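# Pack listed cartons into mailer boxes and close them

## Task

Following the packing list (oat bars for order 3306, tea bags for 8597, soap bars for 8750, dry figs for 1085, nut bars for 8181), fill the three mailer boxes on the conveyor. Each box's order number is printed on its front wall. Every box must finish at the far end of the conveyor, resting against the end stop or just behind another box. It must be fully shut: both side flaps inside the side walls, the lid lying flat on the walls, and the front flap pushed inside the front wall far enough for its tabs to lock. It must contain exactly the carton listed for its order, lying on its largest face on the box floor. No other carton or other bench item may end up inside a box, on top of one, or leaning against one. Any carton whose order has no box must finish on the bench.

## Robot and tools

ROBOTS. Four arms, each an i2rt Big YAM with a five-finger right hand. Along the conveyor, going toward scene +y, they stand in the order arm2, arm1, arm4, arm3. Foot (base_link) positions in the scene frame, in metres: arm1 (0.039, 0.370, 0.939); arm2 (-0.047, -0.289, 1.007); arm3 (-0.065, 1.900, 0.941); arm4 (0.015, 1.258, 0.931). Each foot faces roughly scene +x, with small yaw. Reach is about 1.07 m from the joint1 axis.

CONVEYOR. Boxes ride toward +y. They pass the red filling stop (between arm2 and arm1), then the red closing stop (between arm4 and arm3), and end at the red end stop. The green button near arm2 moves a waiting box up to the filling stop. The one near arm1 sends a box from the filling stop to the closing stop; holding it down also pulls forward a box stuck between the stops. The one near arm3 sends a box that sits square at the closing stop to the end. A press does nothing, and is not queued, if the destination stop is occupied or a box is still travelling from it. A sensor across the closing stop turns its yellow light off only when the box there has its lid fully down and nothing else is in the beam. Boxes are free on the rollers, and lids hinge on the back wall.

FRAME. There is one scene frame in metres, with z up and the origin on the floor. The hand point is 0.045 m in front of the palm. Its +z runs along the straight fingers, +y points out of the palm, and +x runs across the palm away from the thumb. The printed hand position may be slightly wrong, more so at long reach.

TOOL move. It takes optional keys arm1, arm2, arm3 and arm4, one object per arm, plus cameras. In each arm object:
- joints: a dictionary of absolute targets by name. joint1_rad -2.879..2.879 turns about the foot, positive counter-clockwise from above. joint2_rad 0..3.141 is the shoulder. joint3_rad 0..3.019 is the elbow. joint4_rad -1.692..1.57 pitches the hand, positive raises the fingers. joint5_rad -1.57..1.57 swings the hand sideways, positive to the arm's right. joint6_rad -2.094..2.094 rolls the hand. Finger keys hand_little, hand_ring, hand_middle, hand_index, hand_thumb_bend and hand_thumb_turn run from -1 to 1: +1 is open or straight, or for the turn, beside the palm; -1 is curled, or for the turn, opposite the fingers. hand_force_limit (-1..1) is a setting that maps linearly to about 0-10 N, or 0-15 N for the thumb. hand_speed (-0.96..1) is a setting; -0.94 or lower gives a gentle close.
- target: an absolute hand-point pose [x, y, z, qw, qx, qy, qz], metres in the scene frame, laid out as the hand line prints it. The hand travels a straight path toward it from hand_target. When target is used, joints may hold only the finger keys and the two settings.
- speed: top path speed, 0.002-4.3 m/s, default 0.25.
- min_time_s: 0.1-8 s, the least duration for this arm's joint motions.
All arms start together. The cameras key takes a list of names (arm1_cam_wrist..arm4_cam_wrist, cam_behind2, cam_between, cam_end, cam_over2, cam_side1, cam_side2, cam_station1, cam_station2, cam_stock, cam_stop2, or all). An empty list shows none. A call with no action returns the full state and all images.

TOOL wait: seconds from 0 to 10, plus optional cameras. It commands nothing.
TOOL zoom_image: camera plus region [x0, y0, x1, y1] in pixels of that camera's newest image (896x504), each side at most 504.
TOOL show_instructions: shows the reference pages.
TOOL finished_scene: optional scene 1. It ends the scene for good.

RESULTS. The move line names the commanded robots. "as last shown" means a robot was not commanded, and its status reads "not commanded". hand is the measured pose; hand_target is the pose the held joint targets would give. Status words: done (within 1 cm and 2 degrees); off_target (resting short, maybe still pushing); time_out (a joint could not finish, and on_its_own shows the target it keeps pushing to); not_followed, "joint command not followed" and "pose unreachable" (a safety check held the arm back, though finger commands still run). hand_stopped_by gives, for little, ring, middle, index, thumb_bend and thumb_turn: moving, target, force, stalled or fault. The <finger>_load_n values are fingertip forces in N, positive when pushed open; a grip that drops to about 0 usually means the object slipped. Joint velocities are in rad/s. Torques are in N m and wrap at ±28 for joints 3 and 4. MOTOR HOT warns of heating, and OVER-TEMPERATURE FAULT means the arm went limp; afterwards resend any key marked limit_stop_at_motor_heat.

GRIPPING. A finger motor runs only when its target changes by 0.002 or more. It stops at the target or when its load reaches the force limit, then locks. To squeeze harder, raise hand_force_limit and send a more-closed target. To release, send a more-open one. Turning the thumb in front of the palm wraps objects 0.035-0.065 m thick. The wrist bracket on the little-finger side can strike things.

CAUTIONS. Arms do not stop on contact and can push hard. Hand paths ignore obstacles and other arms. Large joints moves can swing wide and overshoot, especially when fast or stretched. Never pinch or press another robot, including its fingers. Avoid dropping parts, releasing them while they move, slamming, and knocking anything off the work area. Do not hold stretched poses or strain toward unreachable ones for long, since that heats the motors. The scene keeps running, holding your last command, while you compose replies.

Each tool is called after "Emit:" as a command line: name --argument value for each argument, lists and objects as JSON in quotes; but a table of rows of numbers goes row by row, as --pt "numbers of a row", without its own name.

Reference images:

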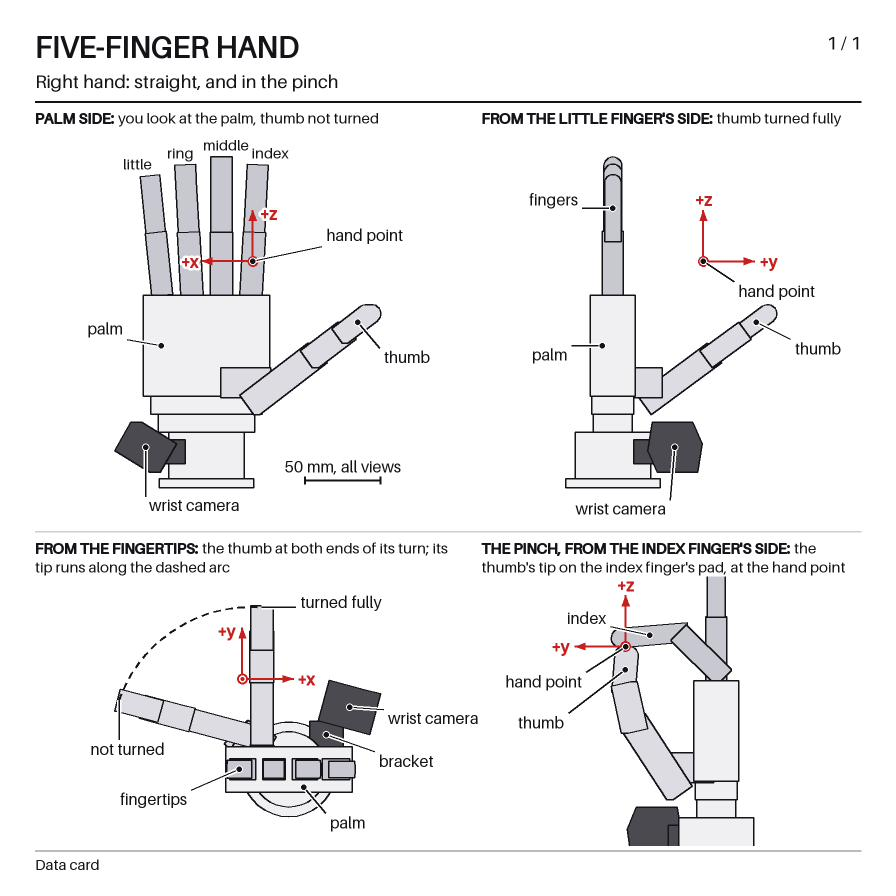

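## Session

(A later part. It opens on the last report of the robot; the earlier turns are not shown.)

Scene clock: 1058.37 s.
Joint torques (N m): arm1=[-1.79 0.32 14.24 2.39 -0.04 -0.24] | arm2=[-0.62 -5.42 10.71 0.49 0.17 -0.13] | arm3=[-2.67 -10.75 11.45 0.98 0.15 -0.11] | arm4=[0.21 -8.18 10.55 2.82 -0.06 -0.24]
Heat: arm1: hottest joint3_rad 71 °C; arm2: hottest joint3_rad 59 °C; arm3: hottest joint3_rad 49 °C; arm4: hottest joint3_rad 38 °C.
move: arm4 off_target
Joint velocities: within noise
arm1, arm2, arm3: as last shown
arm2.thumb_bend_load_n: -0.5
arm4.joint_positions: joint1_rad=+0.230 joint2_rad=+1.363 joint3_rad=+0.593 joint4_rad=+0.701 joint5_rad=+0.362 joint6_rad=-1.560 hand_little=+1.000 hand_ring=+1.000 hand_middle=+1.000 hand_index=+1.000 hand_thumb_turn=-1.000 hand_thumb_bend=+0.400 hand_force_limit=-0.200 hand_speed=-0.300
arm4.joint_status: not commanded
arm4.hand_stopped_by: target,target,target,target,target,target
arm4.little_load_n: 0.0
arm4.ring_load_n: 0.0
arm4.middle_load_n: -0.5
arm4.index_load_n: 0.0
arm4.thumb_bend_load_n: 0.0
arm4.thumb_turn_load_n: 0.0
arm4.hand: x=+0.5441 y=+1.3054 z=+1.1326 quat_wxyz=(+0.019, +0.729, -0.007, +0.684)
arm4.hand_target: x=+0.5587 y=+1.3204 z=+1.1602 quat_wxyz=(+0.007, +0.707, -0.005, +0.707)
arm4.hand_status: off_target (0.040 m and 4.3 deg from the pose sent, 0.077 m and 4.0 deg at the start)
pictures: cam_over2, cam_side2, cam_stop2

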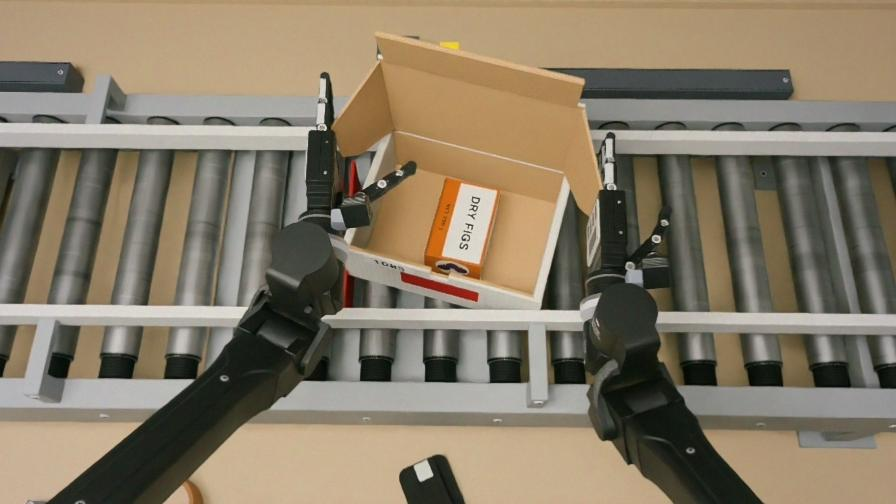

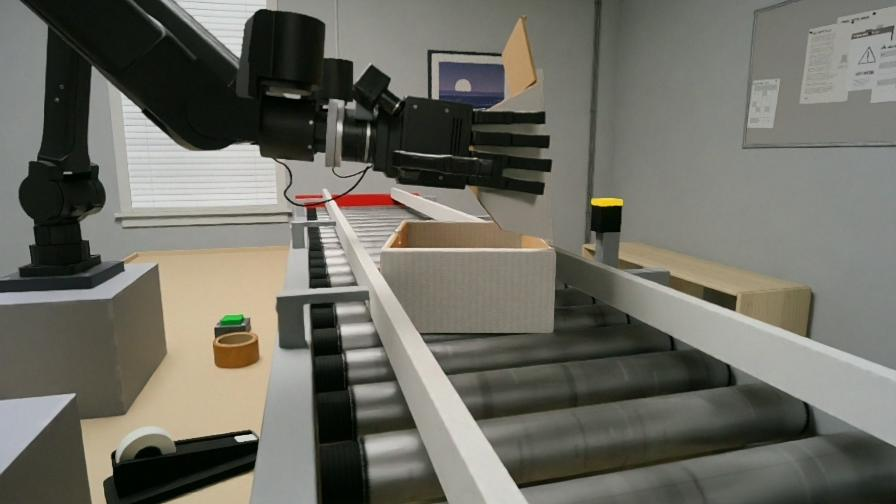

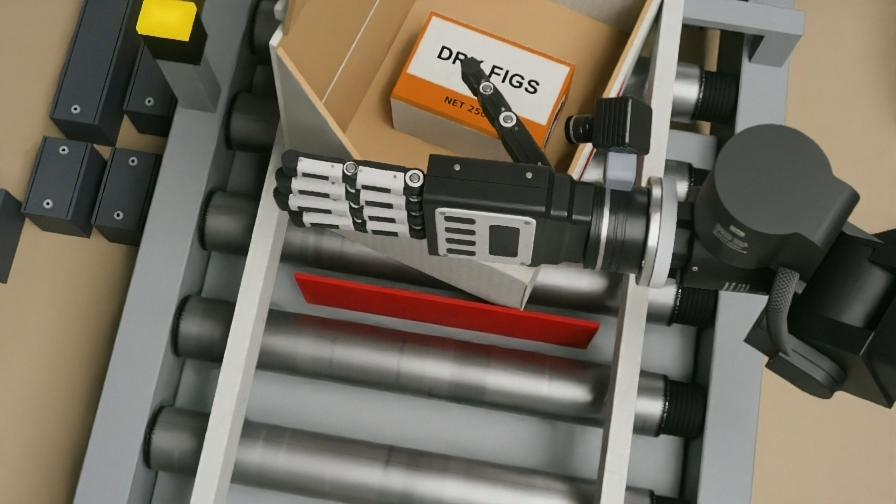

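Emit:
move --arm4 '{"target":[0.55,1.375,1.16,0,0.7071,0,0.7071],"speed":0.1}'

Emit:
move --arm4 '{"target":[0.51,1.39,1.15,0,0.7071,0,0.7071],"speed":0.1}' --cameras '["cam_over2","cam_stop2","cam_side2"]'

Scene clock: 1062.10 s.
Joint torques (N m): arm1=[-1.73 0.32 14.26 2.39 -0.03 -0.24] | arm2=[-0.67 -5.36 10.71 0.5 0.16 -0.12] | arm3=[-2.61 -10.81 11.45 0.99 0.15 -0.11] | arm4=[1.85 -8.41 10.66 2.73 -0.48 -0.22]
Heat: arm1: hottest joint3_rad 71 °C; arm2: hottest joint3_rad 59 °C; arm3: hottest joint3_rad 49 °C; arm4: hottest joint3_rad 38 °C.
move: arm4 off_target
Joint velocities: within noise
arm1, arm2, arm3: as last shown
arm2.thumb_bend_load_n: 0.0
arm3.hand_target: x=+0.6098 y=+1.5910 z=+1.1648 quat_wxyz=(+0.000, +0.706, +0.000, +0.708)
arm4.joint_positions: joint1_rad=+0.340 joint2_rad=+1.386 joint3_rad=+0.616 joint4_rad=+0.701 joint5_rad=+0.489 joint6_rad=-1.560 hand_little=+1.000 hand_ring=+1.000 hand_middle=+1.000 hand_index=+1.000 hand_thumb_turn=-1.000 hand_thumb_bend=+0.400 hand_force_limit=-0.200 hand_speed=-0.300
arm4.joint_status: not commanded
arm4.hand_stopped_by: target,target,target,target,target,target
arm4.little_load_n: -0.5
arm4.ring_load_n: -1.0
arm4.middle_load_n: -1.0
arm4.index_load_n: 0.0
arm4.thumb_bend_load_n: 0.0
arm4.thumb_turn_load_n: 0.0
arm4.hand: x=+0.5365 y=+1.3424 z=+1.1338 quat_wxyz=(+0.028, +0.728, -0.010, +0.685)
arm4.hand_target: x=+0.5485 y=+1.3742 z=+1.1604 quat_wxyz=(+0.000, +0.707, +0.001, +0.707)
arm4.hand_status: off_target (0.044 m and 4.8 deg from the pose sent, 0.075 m and 4.3 deg at the start)
pictures: none

Scene clock: 1063.20 s.
Joint torques (N m): arm1=[-1.73 0.32 14.23 2.4 -0.03 -0.24] | arm2=[-0.67 -5.48 10.71 0.5 0.16 -0.13] | arm3=[-2.73 -10.81 11.45 0.99 0.18 -0.11] | arm4=[2.84 -10.11 7.47 2.63 -0.86 -0.22]
Heat: arm1: hottest joint3_rad 71 °C; arm2: hottest joint3_rad 59 °C; arm3: hottest joint3_rad 49 °C; arm4: hottest joint3_rad 38 °C.
move: arm4 off_target
Joint velocities: within noise
arm1, arm2, arm3: as last shown
arm3.joint_positions: joint1_rad=-0.405 joint2_rad=+1.772 joint3_rad=+1.075 joint4_rad=+0.688 joint5_rad=-0.491 joint6_rad=-1.556 hand_little=+1.000 hand_ring=+1.000 hand_middle=+1.000 hand_index=+1.000 hand_thumb_turn=-1.000 hand_thumb_bend=+1.000 hand_force_limit=-0.200 hand_speed=-0.300
arm3.thumb_turn_load_n: 0.5
arm3.hand: x=+0.6047 y=+1.6140 z=+1.1588 quat_wxyz=(-0.012, +0.708, +0.010, +0.706)
arm3.hand_target: x=+0.6098 y=+1.5912 z=+1.1648 quat_wxyz=(-0.001, +0.706, +0.000, +0.708)
arm4.joint_positions: joint1_rad=+0.409 joint2_rad=+1.369 joint3_rad=+0.581 joint4_rad=+0.735 joint5_rad=+0.587 joint6_rad=-1.560 hand_little=+1.000 hand_ring=+1.000 hand_middle=+1.000 hand_index=+1.000 hand_thumb_turn=-1.000 hand_thumb_bend=+0.400 hand_force_limit=-0.200 hand_speed=-0.300
arm4.joint_status: not commanded
arm4.hand_stopped_by: target,target,target,target,target,target
arm4.little_load_n: 0.0
arm4.ring_load_n: -2.5
arm4.middle_load_n: -5.0
arm4.index_load_n: -0.5
arm4.thumb_bend_load_n: 0.0
arm4.thumb_turn_load_n: 0.0
arm4.hand: x=+0.5136 y=+1.3541 z=+1.1327 quat_wxyz=(+0.037, +0.722, -0.022, +0.691)
arm4.hand_target: x=+0.5100 y=+1.3887 z=+1.1497 quat_wxyz=(+0.001, +0.707, +0.000, +0.707)
arm4.hand_status: off_target (0.040 m and 5.5 deg from the pose sent, 0.057 m and 4.8 deg at the start)
pictures: cam_over2, cam_side2, cam_stop2

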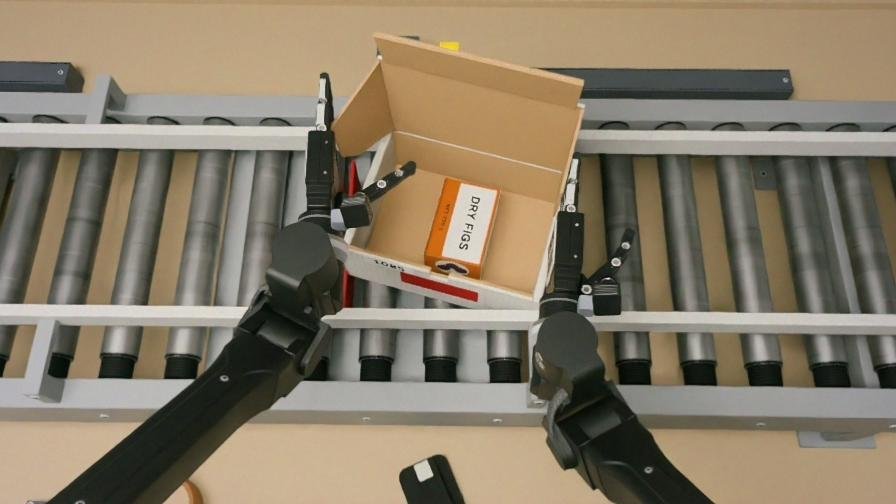

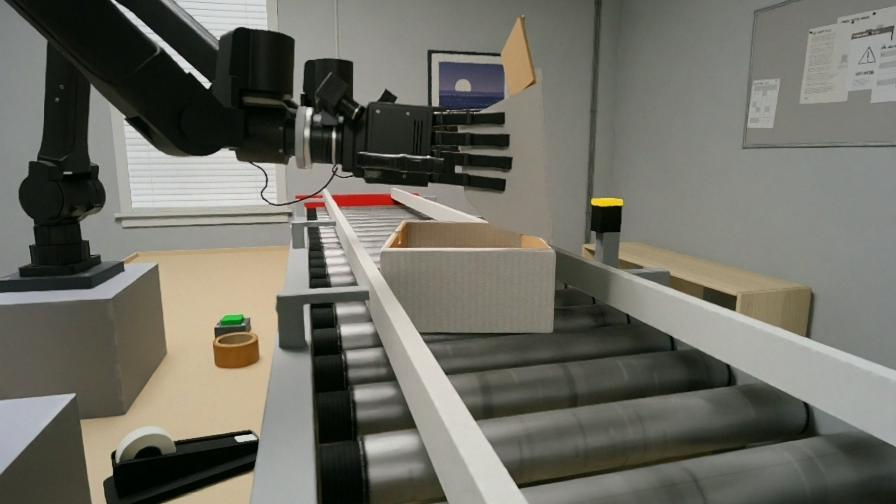

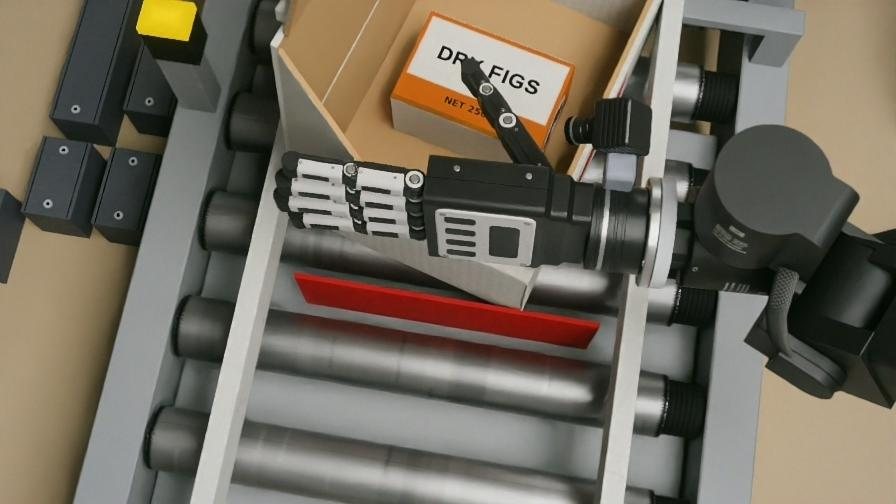

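Emit:
move --arm3 '{"target":[0.6,1.565,1.165,0,0.7071,0,0.7071],"speed":0.1}' --cameras '["cam_over2","cam_stop2","arm3_cam_wrist"]'

Scene clock: 1067.27 s.
Joint torques (N m): arm1=[-1.73 0.38 14.26 2.39 -0.03 -0.24] | arm2=[-0.67 -5.36 10.7 0.51 0.16 -0.13] | arm3=[-2.96 -10.46 12.04 0.9 0.23 -0.11] | arm4=[2.96 -9.99 7.56 2.63 -0.9 -0.22]
Heat: arm1: hottest joint3_rad 71 °C; arm2: hottest joint3_rad 59 °C; arm3: hottest joint3_rad 49 °C; arm4: hottest joint3_rad 39 °C.
move: arm3 off_target
Joint velocities: within noise
arm1.joint_positions: joint1_rad=+0.517 joint2_rad=+0.685 joint3_rad=+1.265 joint4_rad=-1.378 joint5_rad=+0.002 joint6_rad=-0.982 hand_little=+1.000 hand_ring=+1.000 hand_middle=+1.000 hand_index=+1.000 hand_thumb_turn=+1.000 hand_thumb_bend=+1.000 hand_force_limit=+0.000 hand_speed=-0.800
arm1.joint_status: not commanded
arm1.hand_stopped_by: target,target,target,target,target,target
arm1.little_load_n: 0.0
arm1.ring_load_n: 0.0
arm1.middle_load_n: 0.0
arm1.index_load_n: 0.5
arm1.thumb_bend_load_n: 0.0
arm1.thumb_turn_load_n: 0.0
arm1.hand: x=+0.2437 y=+0.4825 z=+1.3404 quat_wxyz=(-0.214, +0.924, +0.021, +0.316)
arm1.hand_target: x=+0.2510 y=+0.4826 z=+1.3694 quat_wxyz=(-0.229, +0.909, +0.022, +0.349)
arm1.hand_status: not commanded
arm2.joint_positions: joint1_rad=+0.803 joint2_rad=+1.195 joint3_rad=+1.279 joint4_rad=-1.267 joint5_rad=+0.350 joint6_rad=-0.612 hand_little=+1.000 hand_ring=+1.000 hand_middle=+1.000 hand_index=+1.000 hand_thumb_turn=+1.000 hand_thumb_bend=+1.000 hand_force_limit=+0.000 hand_speed=-0.800
arm2.joint_status: not commanded
arm2.hand_stopped_by: target,target,target,target,target,target
arm2.little_load_n: 0.0
arm2.ring_load_n: 0.0
arm2.middle_load_n: 0.0
arm2.index_load_n: 0.0
arm2.thumb_bend_load_n: 0.0
arm2.thumb_turn_load_n: 0.0
arm2.hand: x=+0.2742 y=-0.1069 z=+1.2866 quat_wxyz=(-0.028, +0.956, -0.146, +0.252)
arm2.hand_target: x=+0.2802 y=-0.0991 z=+1.3007 quat_wxyz=(-0.035, +0.956, -0.137, +0.256)
arm2.hand_status: not commanded
arm3.joint_positions: joint1_rad=-0.452 joint2_rad=+1.772 joint3_rad=+1.075 joint4_rad=+0.686 joint5_rad=-0.541 joint6_rad=-1.556 hand_little=+1.000 hand_ring=+1.000 hand_middle=+1.000 hand_index=+1.000 hand_thumb_turn=-1.000 hand_thumb_bend=+1.000 hand_force_limit=-0.200 hand_speed=-0.300
arm3.joint_status: not commanded
arm3.hand_stopped_by: target,target,target,target,target,target
arm3.little_load_n: 0.0
arm3.ring_load_n: 0.0
arm3.middle_load_n: 0.0
arm3.index_load_n: 0.0
arm3.thumb_bend_load_n: 0.0
arm3.thumb_turn_load_n: 0.0
arm3.hand: x=+0.5931 y=+1.5923 z=+1.1587 quat_wxyz=(-0.013, +0.708, +0.011, +0.706)
arm3.hand_target: x=+0.5982 y=+1.5654 z=+1.1657 quat_wxyz=(+0.000, +0.706, -0.001, +0.708)
arm3.hand_status: off_target (0.029 m and 2.0 deg from the pose sent, 0.050 m and 1.8 deg at the start)
arm4: as last shown
arm4.joint_positions: joint1_rad=+0.411 joint2_rad=+1.367 joint3_rad=+0.581 joint4_rad=+0.736 joint5_rad=+0.587 joint6_rad=-1.560 hand_little=+1.000 hand_ring=+1.000 hand_middle=+1.000 hand_index=+1.000 hand_thumb_turn=-1.000 hand_thumb_bend=+0.400 hand_force_limit=-0.200 hand_speed=-0.300
arm4.index_load_n: 0.0
arm4.hand: x=+0.5134 y=+1.3549 z=+1.1337 quat_wxyz=(+0.036, +0.721, -0.022, +0.692)
arm4.hand_target: x=+0.5103 y=+1.3888 z=+1.1506 quat_wxyz=(+0.000, +0.707, +0.000, +0.708)
pictures: arm3_cam_wrist, cam_over2, cam_stop2

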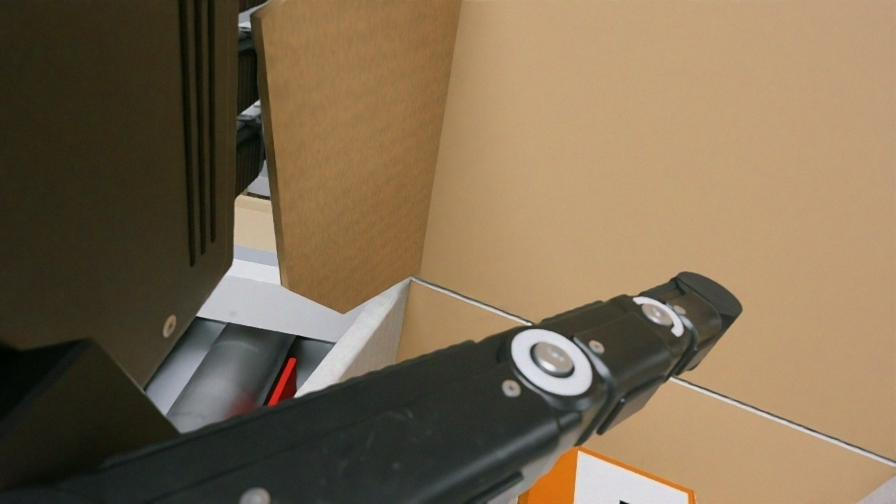

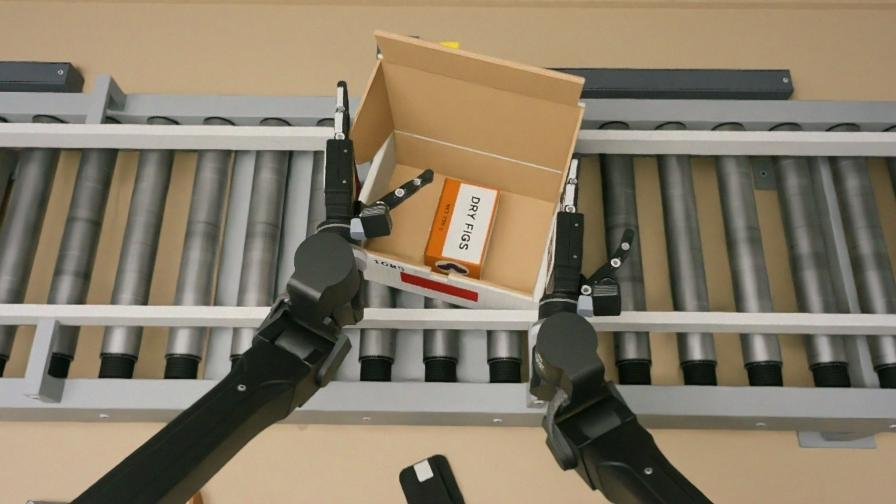

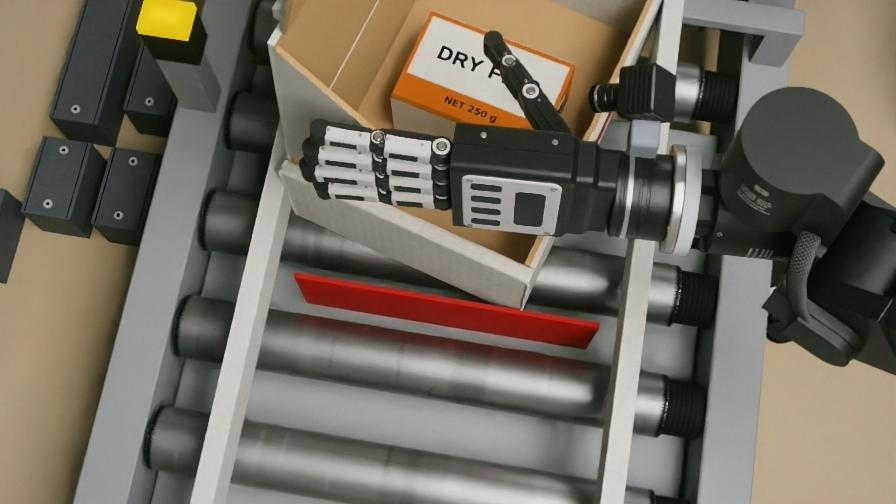

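Emit:
move --arm3 '{"target":[0.67,1.58,1.165,0,0.7071,0,0.7071],"speed":0.1}' --cameras '["cam_over2","cam_stop2","arm3_cam_wrist","cam_behind2"]'

Scene clock: 1093.27 s.
Joint torques (N m): arm1=[-1.79 0.32 14.24 2.37 -0.03 -0.24] | arm2=[-0.62 -5.42 10.71 0.5 0.16 -0.13] | arm3=[-3.19 -10.81 11.41 0.64 1.05 -0.13] | arm4=[2.14 -9.52 7.58 2.36 -0.9 -0.22]
Heat: arm1: hottest joint3_rad 71 °C; arm2: hottest joint3_rad 60 °C; arm3: hottest joint3_rad 51 °C; arm4: hottest joint3_rad 40 °C.
move: arm3 off_target
Joint velocities: within noise
arm1, arm2, arm4: as last shown
arm1.index_load_n: 0.0
arm3.joint_positions: joint1_rad=-0.369 joint2_rad=+1.869 joint3_rad=+1.262 joint4_rad=+0.631 joint5_rad=-0.481 joint6_rad=-1.556 hand_little=+1.000 hand_ring=+1.000 hand_middle=+1.000 hand_index=+1.000 hand_thumb_turn=-1.000 hand_thumb_bend=+1.000 hand_force_limit=-0.200 hand_speed=-0.300
arm3.joint_status: not commanded
arm3.hand_stopped_by: target,target,target,target,target,target
arm3.little_load_n: 0.0
arm3.ring_load_n: -0.5
arm3.middle_load_n: 0.0
arm3.index_load_n: 0.0
arm3.thumb_bend_load_n: 0.0
arm3.thumb_turn_load_n: 0.5
arm3.hand: x=+0.6648 y=+1.6134 z=+1.1805 quat_wxyz=(-0.016, +0.697, +0.025, +0.717)
arm3.hand_target: x=+0.6669 y=+1.5812 z=+1.1634 quat_wxyz=(+0.001, +0.707, +0.000, +0.707)
arm3.hand_status: off_target (0.037 m and 3.7 deg from the pose sent, 0.078 m and 2.0 deg at the start)
arm4.joint_positions: joint1_rad=+0.423 joint2_rad=+1.363 joint3_rad=+0.581 joint4_rad=+0.742 joint5_rad=+0.587 joint6_rad=-1.560 hand_little=+1.000 hand_ring=+1.000 hand_middle=+0.999 hand_index=+1.000 hand_thumb_turn=-1.000 hand_thumb_bend=+0.400 hand_force_limit=-0.200 hand_speed=-0.300
arm4.ring_load_n: 0.0
arm4.middle_load_n: -5.5
arm4.index_load_n: -0.5
arm4.hand: x=+0.5121 y=+1.3609 z=+1.1371 quat_wxyz=(+0.029, +0.718, -0.019, +0.695)
arm4.hand_target: x=+0.5104 y=+1.3889 z=+1.1500 quat_wxyz=(+0.001, +0.707, +0.000, +0.707)
pictures: arm3_cam_wrist, cam_behind2, cam_over2, cam_stop2

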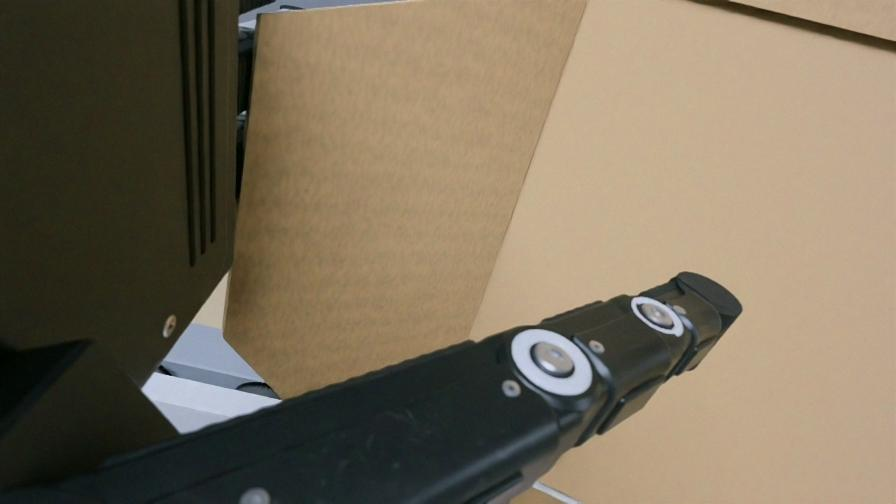

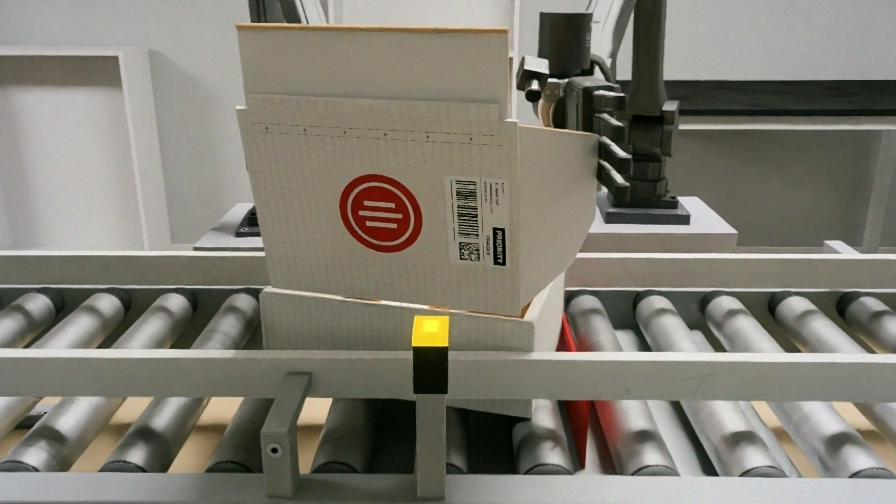

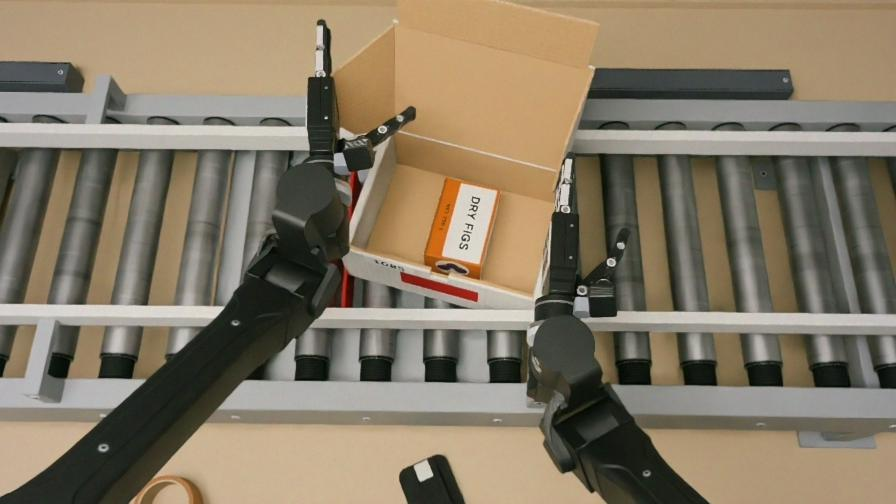

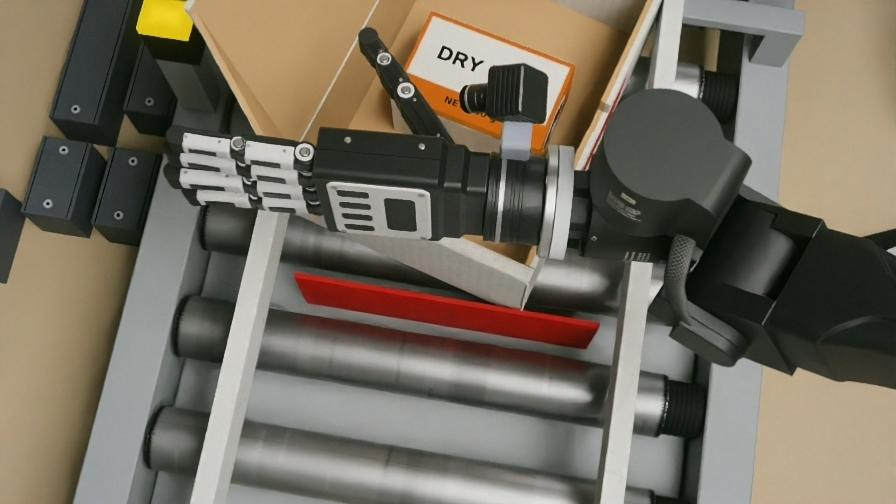

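Emit:
move --arm3 '{"joints":{"hand_little":0.1,"hand_ring":0.1,"hand_middle":0.1,"hand_index":0.1,"hand_force_limit":0.0}}' --cameras '["cam_over2","cam_stop2","arm3_cam_wrist","cam_behind2"]'

Scene clock: 1102.83 s.
Joint torques (N m): arm1=[-1.79 0.26 14.24 2.4 -0.04 -0.24] | arm2=[-0.67 -5.42 10.7 0.5 0.16 -0.13] | arm3=[-3.66 -12.69 10.85 0.96 0.58 -0.11] | arm4=[1.14 -9.47 7.98 2.37 -0.9 -0.22]
Heat: arm1: hottest joint3_rad 71 °C; arm2: hottest joint3_rad 60 °C; arm3: hottest joint3_rad 52 °C; arm4: hottest joint3_rad 40 °C.
move: arm3 off_target
Joint velocities: within noise
arm1, arm2, arm4: as last shown
arm1.middle_load_n: -0.5
arm3.joint_positions: joint1_rad=-0.363 joint2_rad=+1.892 joint3_rad=+1.270 joint4_rad=+0.622 joint5_rad=-0.469 joint6_rad=-1.563 hand_little=+0.170 hand_ring=+0.236 hand_middle=+0.170 hand_index=+0.100 hand_thumb_turn=-1.000 hand_thumb_bend=+1.000 hand_force_limit=+0.000 hand_speed=-0.300
arm3.joint_status: hand_little off_target (ended at +0.170, target +0.100); hand_ring off_target (ended at +0.236, target +0.100); hand_middle off_target (ended at +0.170, target +0.100); the others done
arm3.hand_stopped_by: force,force,force,target,target,target
arm3.little_load_n: 0.0
arm3.ring_load_n: 0.0
arm3.middle_load_n: 0.0
arm3.index_load_n: 1.5
arm3.thumb_bend_load_n: 0.0
arm3.thumb_turn_load_n: 0.5
arm3.hand: x=+0.6695 y=+1.6135 z=+1.1652 quat_wxyz=(-0.015, +0.705, +0.021, +0.709)
arm3.hand_target: x=+0.6671 y=+1.5811 z=+1.1636 quat_wxyz=(+0.001, +0.707, +0.000, +0.707)
arm3.hand_status: not commanded
arm4.joint_positions: joint1_rad=+0.437 joint2_rad=+1.363 joint3_rad=+0.573 joint4_rad=+0.742 joint5_rad=+0.587 joint6_rad=-1.560 hand_little=+1.000 hand_ring=+1.000 hand_middle=+0.999 hand_index=+1.000 hand_thumb_turn=-1.000 hand_thumb_bend=+0.400 hand_force_limit=-0.200 hand_speed=-0.300
arm4.index_load_n: 0.0
arm4.hand: x=+0.5086 y=+1.3666 z=+1.1334 quat_wxyz=(+0.026, +0.720, -0.013, +0.693)
arm4.hand_target: x=+0.5101 y=+1.3885 z=+1.1492 quat_wxyz=(+0.001, +0.708, +0.001, +0.707)
pictures: arm3_cam_wrist, cam_behind2, cam_over2, cam_stop2

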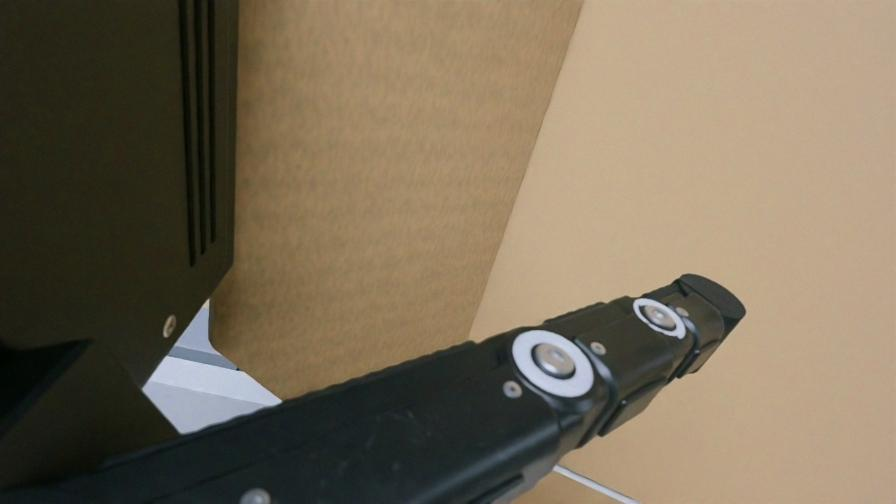

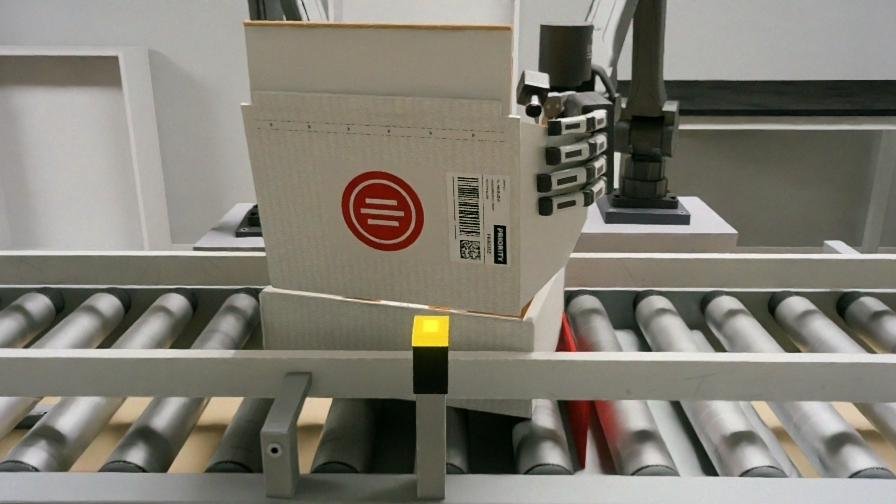

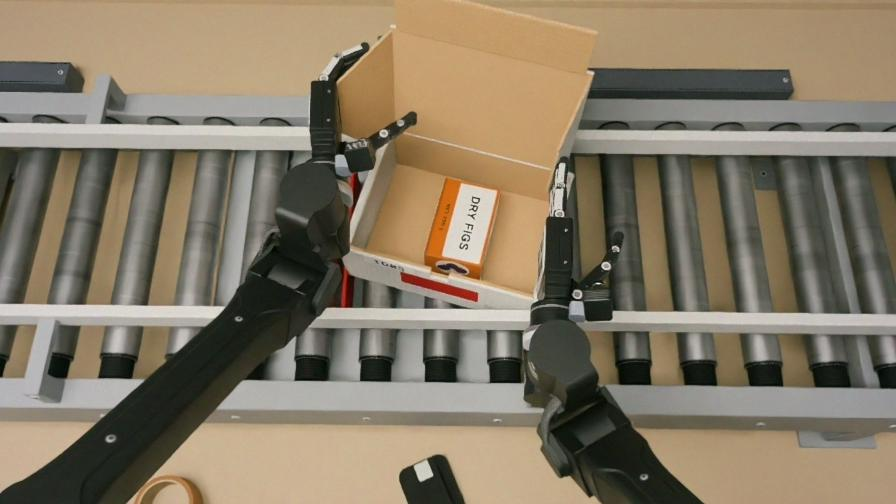

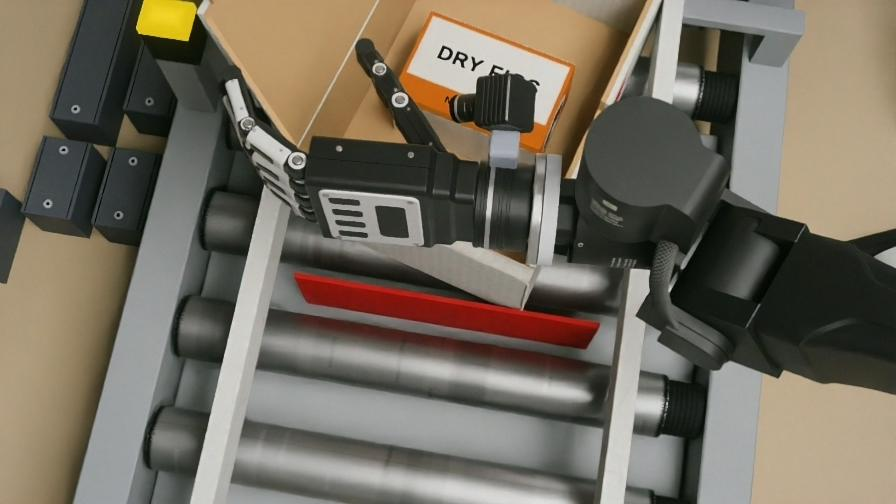

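Emit:
move --arm3 '{"target":[0.62,1.565,1.165,0,0.7071,0,0.7071],"speed":0.1}' --cameras '["cam_over2","cam_stop2","arm3_cam_wrist","cam_behind2"]'

Scene clock: 1108.30 s.
Joint torques (N m): arm1=[-1.79 0.26 14.24 2.39 -0.04 -0.24] | arm2=[-0.67 -5.42 10.71 0.47 0.16 -0.13] | arm3=[-6.48 -14.21 6.63 2.28 0.53 -0.06] | arm4=[0.91 -9.41 8.35 2.36 -0.89 -0.22]
Heat: arm1: hottest joint3_rad 71 °C; arm2: hottest joint3_rad 60 °C; arm3: hottest joint3_rad 51 °C; arm4: hottest joint3_rad 40 °C.
move: arm3 off_target
Joint velocities: within noise
arm1, arm2, arm4: as last shown
arm1.middle_load_n: 0.0
arm3.joint_positions: joint1_rad=-0.389 joint2_rad=+1.846 joint3_rad=+1.206 joint4_rad=+0.628 joint5_rad=-0.529 joint6_rad=-1.561 hand_little=+0.170 hand_ring=+0.236 hand_middle=+0.170 hand_index=+0.101 hand_thumb_turn=-1.000 hand_thumb_bend=+1.000 hand_force_limit=+0.000 hand_speed=-0.300
arm3.joint_status: not commanded
arm3.hand_stopped_by: force,force,force,target,target,target
arm3.little_load_n: 0.0
arm3.ring_load_n: 0.0
arm3.middle_load_n: 0.0
arm3.index_load_n: 8.0
arm3.thumb_bend_load_n: 0.0
arm3.thumb_turn_load_n: 0.5
arm3.hand: x=+0.6463 y=+1.6150 z=+1.1641 quat_wxyz=(-0.030, +0.708, +0.030, +0.705)
arm3.hand_target: x=+0.6201 y=+1.5671 z=+1.1654 quat_wxyz=(-0.001, +0.707, -0.001, +0.708)
arm3.hand_status: off_target (0.056 m and 4.8 deg from the pose sent, 0.069 m and 3.0 deg at the start)
arm4.joint_positions: joint1_rad=+0.442 joint2_rad=+1.363 joint3_rad=+0.568 joint4_rad=+0.742 joint5_rad=+0.587 joint6_rad=-1.560 hand_little=+1.000 hand_ring=+1.000 hand_middle=+0.999 hand_index=+1.000 hand_thumb_turn=-1.000 hand_thumb_bend=+0.400 hand_force_limit=-0.200 hand_speed=-0.300
arm4.middle_load_n: -4.0
arm4.thumb_bend_load_n: -0.5
arm4.hand: x=+0.5069 y=+1.3681 z=+1.1312 quat_wxyz=(+0.025, +0.722, -0.010, +0.692)
arm4.hand_target: x=+0.5102 y=+1.3892 z=+1.1497 quat_wxyz=(+0.000, +0.707, +0.001, +0.707)
pictures: arm3_cam_wrist, cam_behind2, cam_over2, cam_stop2

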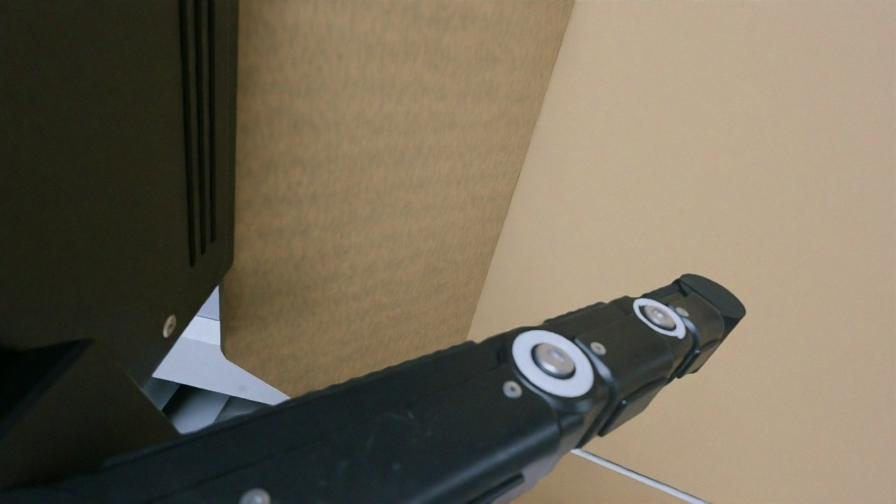

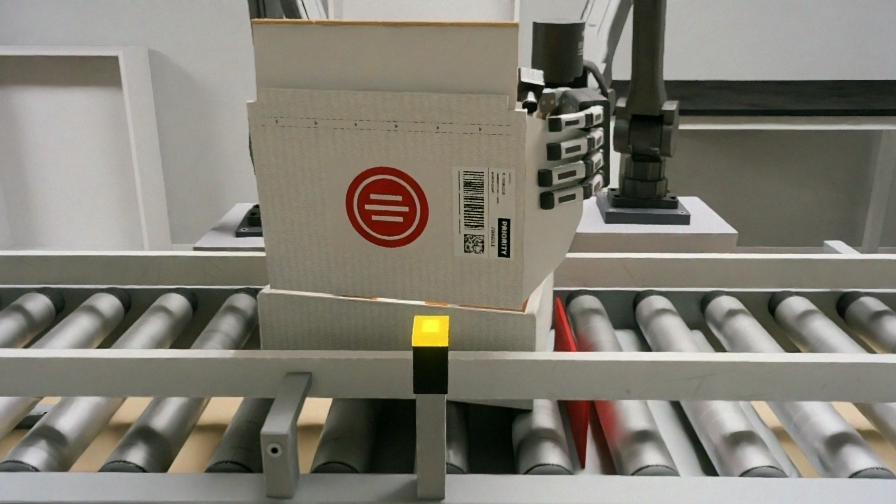

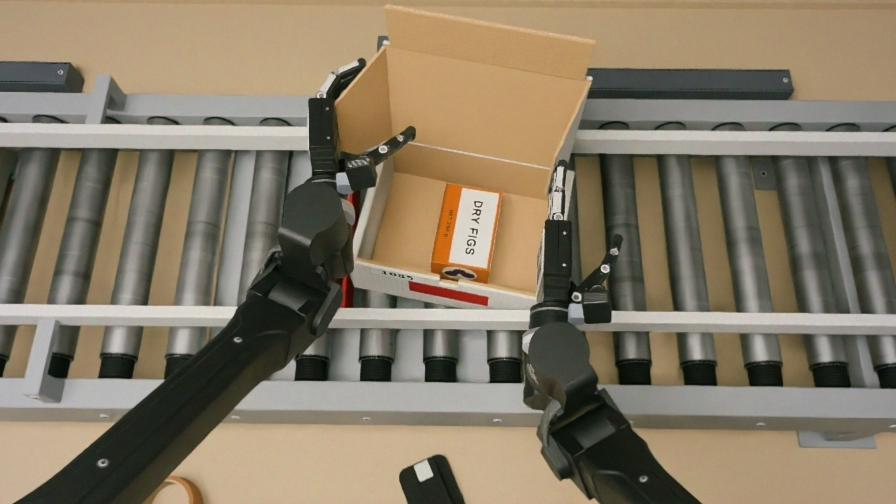

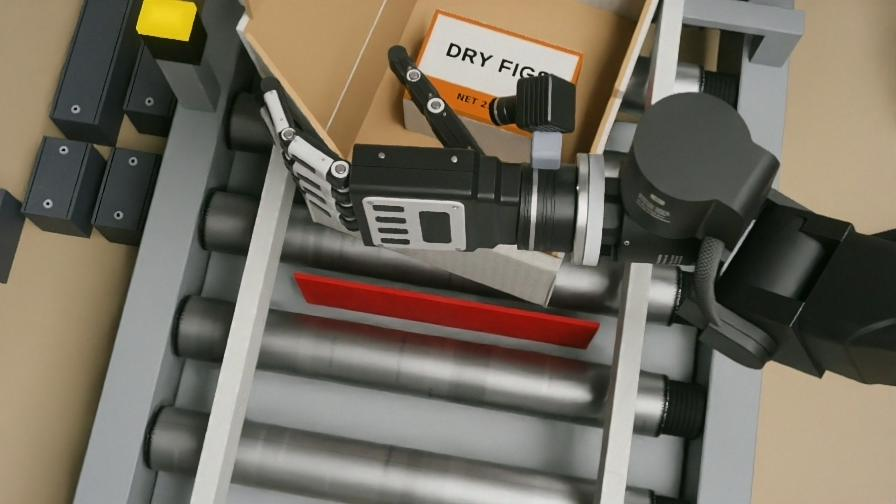

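Emit:
move --arm3 '{"target":[0.595,1.55,1.165,0,0.7071,0,0.7071],"speed":0.08}' --cameras '["cam_over2","cam_stop2","cam_side2","cam_behind2"]'

Scene clock: 1117.10 s.
Joint torques (N m): arm1=[-1.73 0.26 14.24 2.39 -0.03 -0.24] | arm2=[-0.62 -5.42 10.7 0.49 0.17 -0.13] | arm3=[-7.59 -13.8 6.64 2.19 0.76 -0.07] | arm4=[0.91 -9.35 8.66 2.37 -0.89 -0.22]
Heat: arm1: hottest joint3_rad 71 °C; arm2: hottest joint3_rad 60 °C; arm3: hottest joint3_rad 50 °C; arm4: hottest joint3_rad 40 °C.
move: arm3 off_target
Joint velocities: within noise
arm1, arm2, arm4: as last shown
arm1.thumb_turn_load_n: -0.5
arm3.joint_positions: joint1_rad=-0.420 joint2_rad=+1.818 joint3_rad=+1.158 joint4_rad=+0.645 joint5_rad=-0.580 joint6_rad=-1.561 hand_little=+0.170 hand_ring=+0.236 hand_middle=+0.170 hand_index=+0.101 hand_thumb_turn=-1.000 hand_thumb_bend=+1.000 hand_force_limit=+0.000 hand_speed=-0.300
arm3.joint_status: not commanded
arm3.hand_stopped_by: force,force,force,target,target,target
arm3.little_load_n: 0.0
arm3.ring_load_n: 0.0
arm3.middle_load_n: 0.0
arm3.index_load_n: 11.0
arm3.thumb_bend_load_n: 0.0
arm3.thumb_turn_load_n: 0.0
arm3.hand: x=+0.6266 y=+1.6098 z=+1.1617 quat_wxyz=(-0.037, +0.709, +0.036, +0.703)
arm3.hand_target: x=+0.5956 y=+1.5531 z=+1.1640 quat_wxyz=(-0.001, +0.707, -0.001, +0.707)
arm3.hand_status: off_target (0.068 m and 6.0 deg from the pose sent, 0.083 m and 4.8 deg at the start)
arm4.joint_positions: joint1_rad=+0.442 joint2_rad=+1.363 joint3_rad=+0.562 joint4_rad=+0.742 joint5_rad=+0.587 joint6_rad=-1.560 hand_little=+1.000 hand_ring=+1.000 hand_middle=+0.999 hand_index=+1.000 hand_thumb_turn=-1.000 hand_thumb_bend=+0.400 hand_force_limit=-0.200 hand_speed=-0.300
arm4.middle_load_n: -5.5
arm4.thumb_bend_load_n: 0.0
arm4.thumb_turn_load_n: 0.5
arm4.hand: x=+0.5052 y=+1.3671 z=+1.1284 quat_wxyz=(+0.026, +0.723, -0.009, +0.690)
arm4.hand_target: x=+0.5099 y=+1.3890 z=+1.1491 quat_wxyz=(+0.001, +0.708, +0.001, +0.706)
pictures: cam_behind2, cam_over2, cam_side2, cam_stop2

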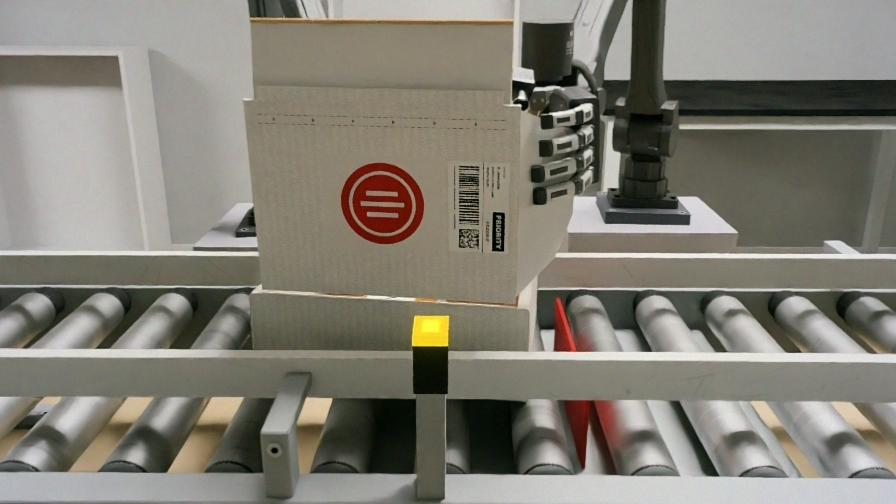

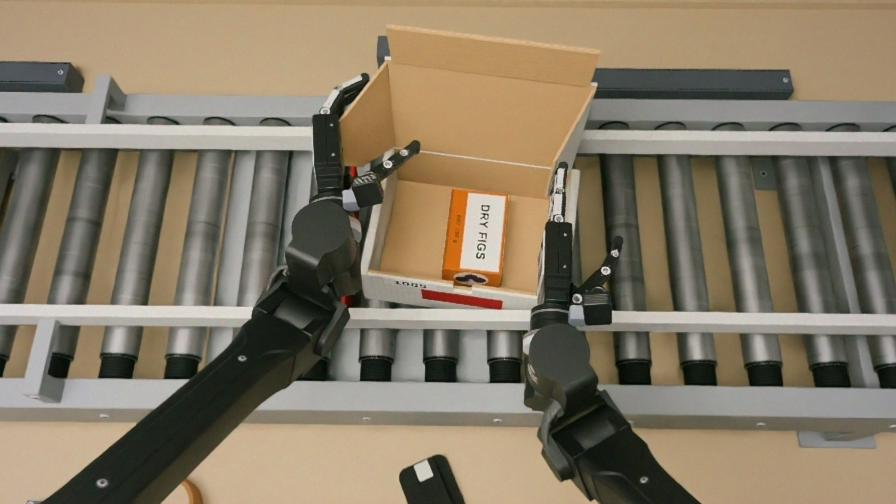

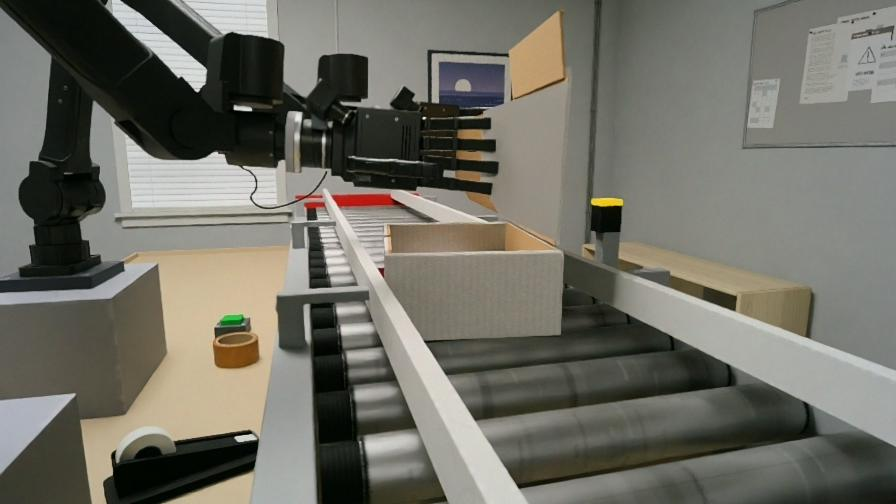

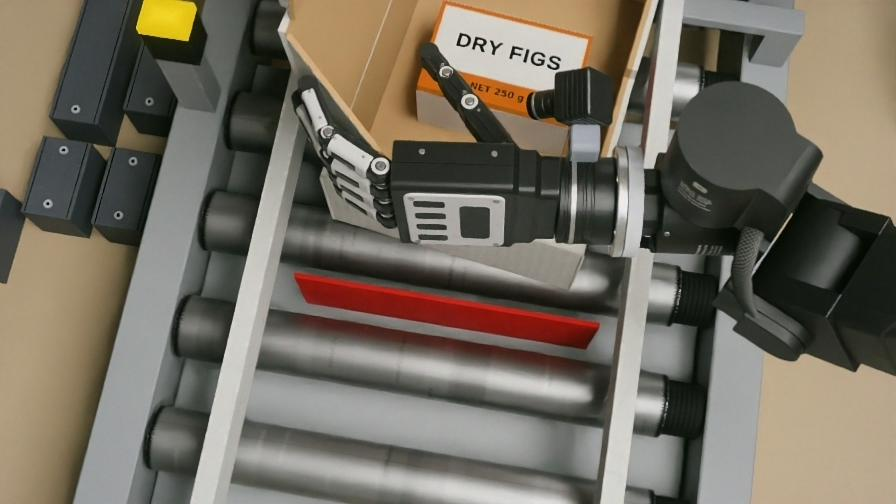

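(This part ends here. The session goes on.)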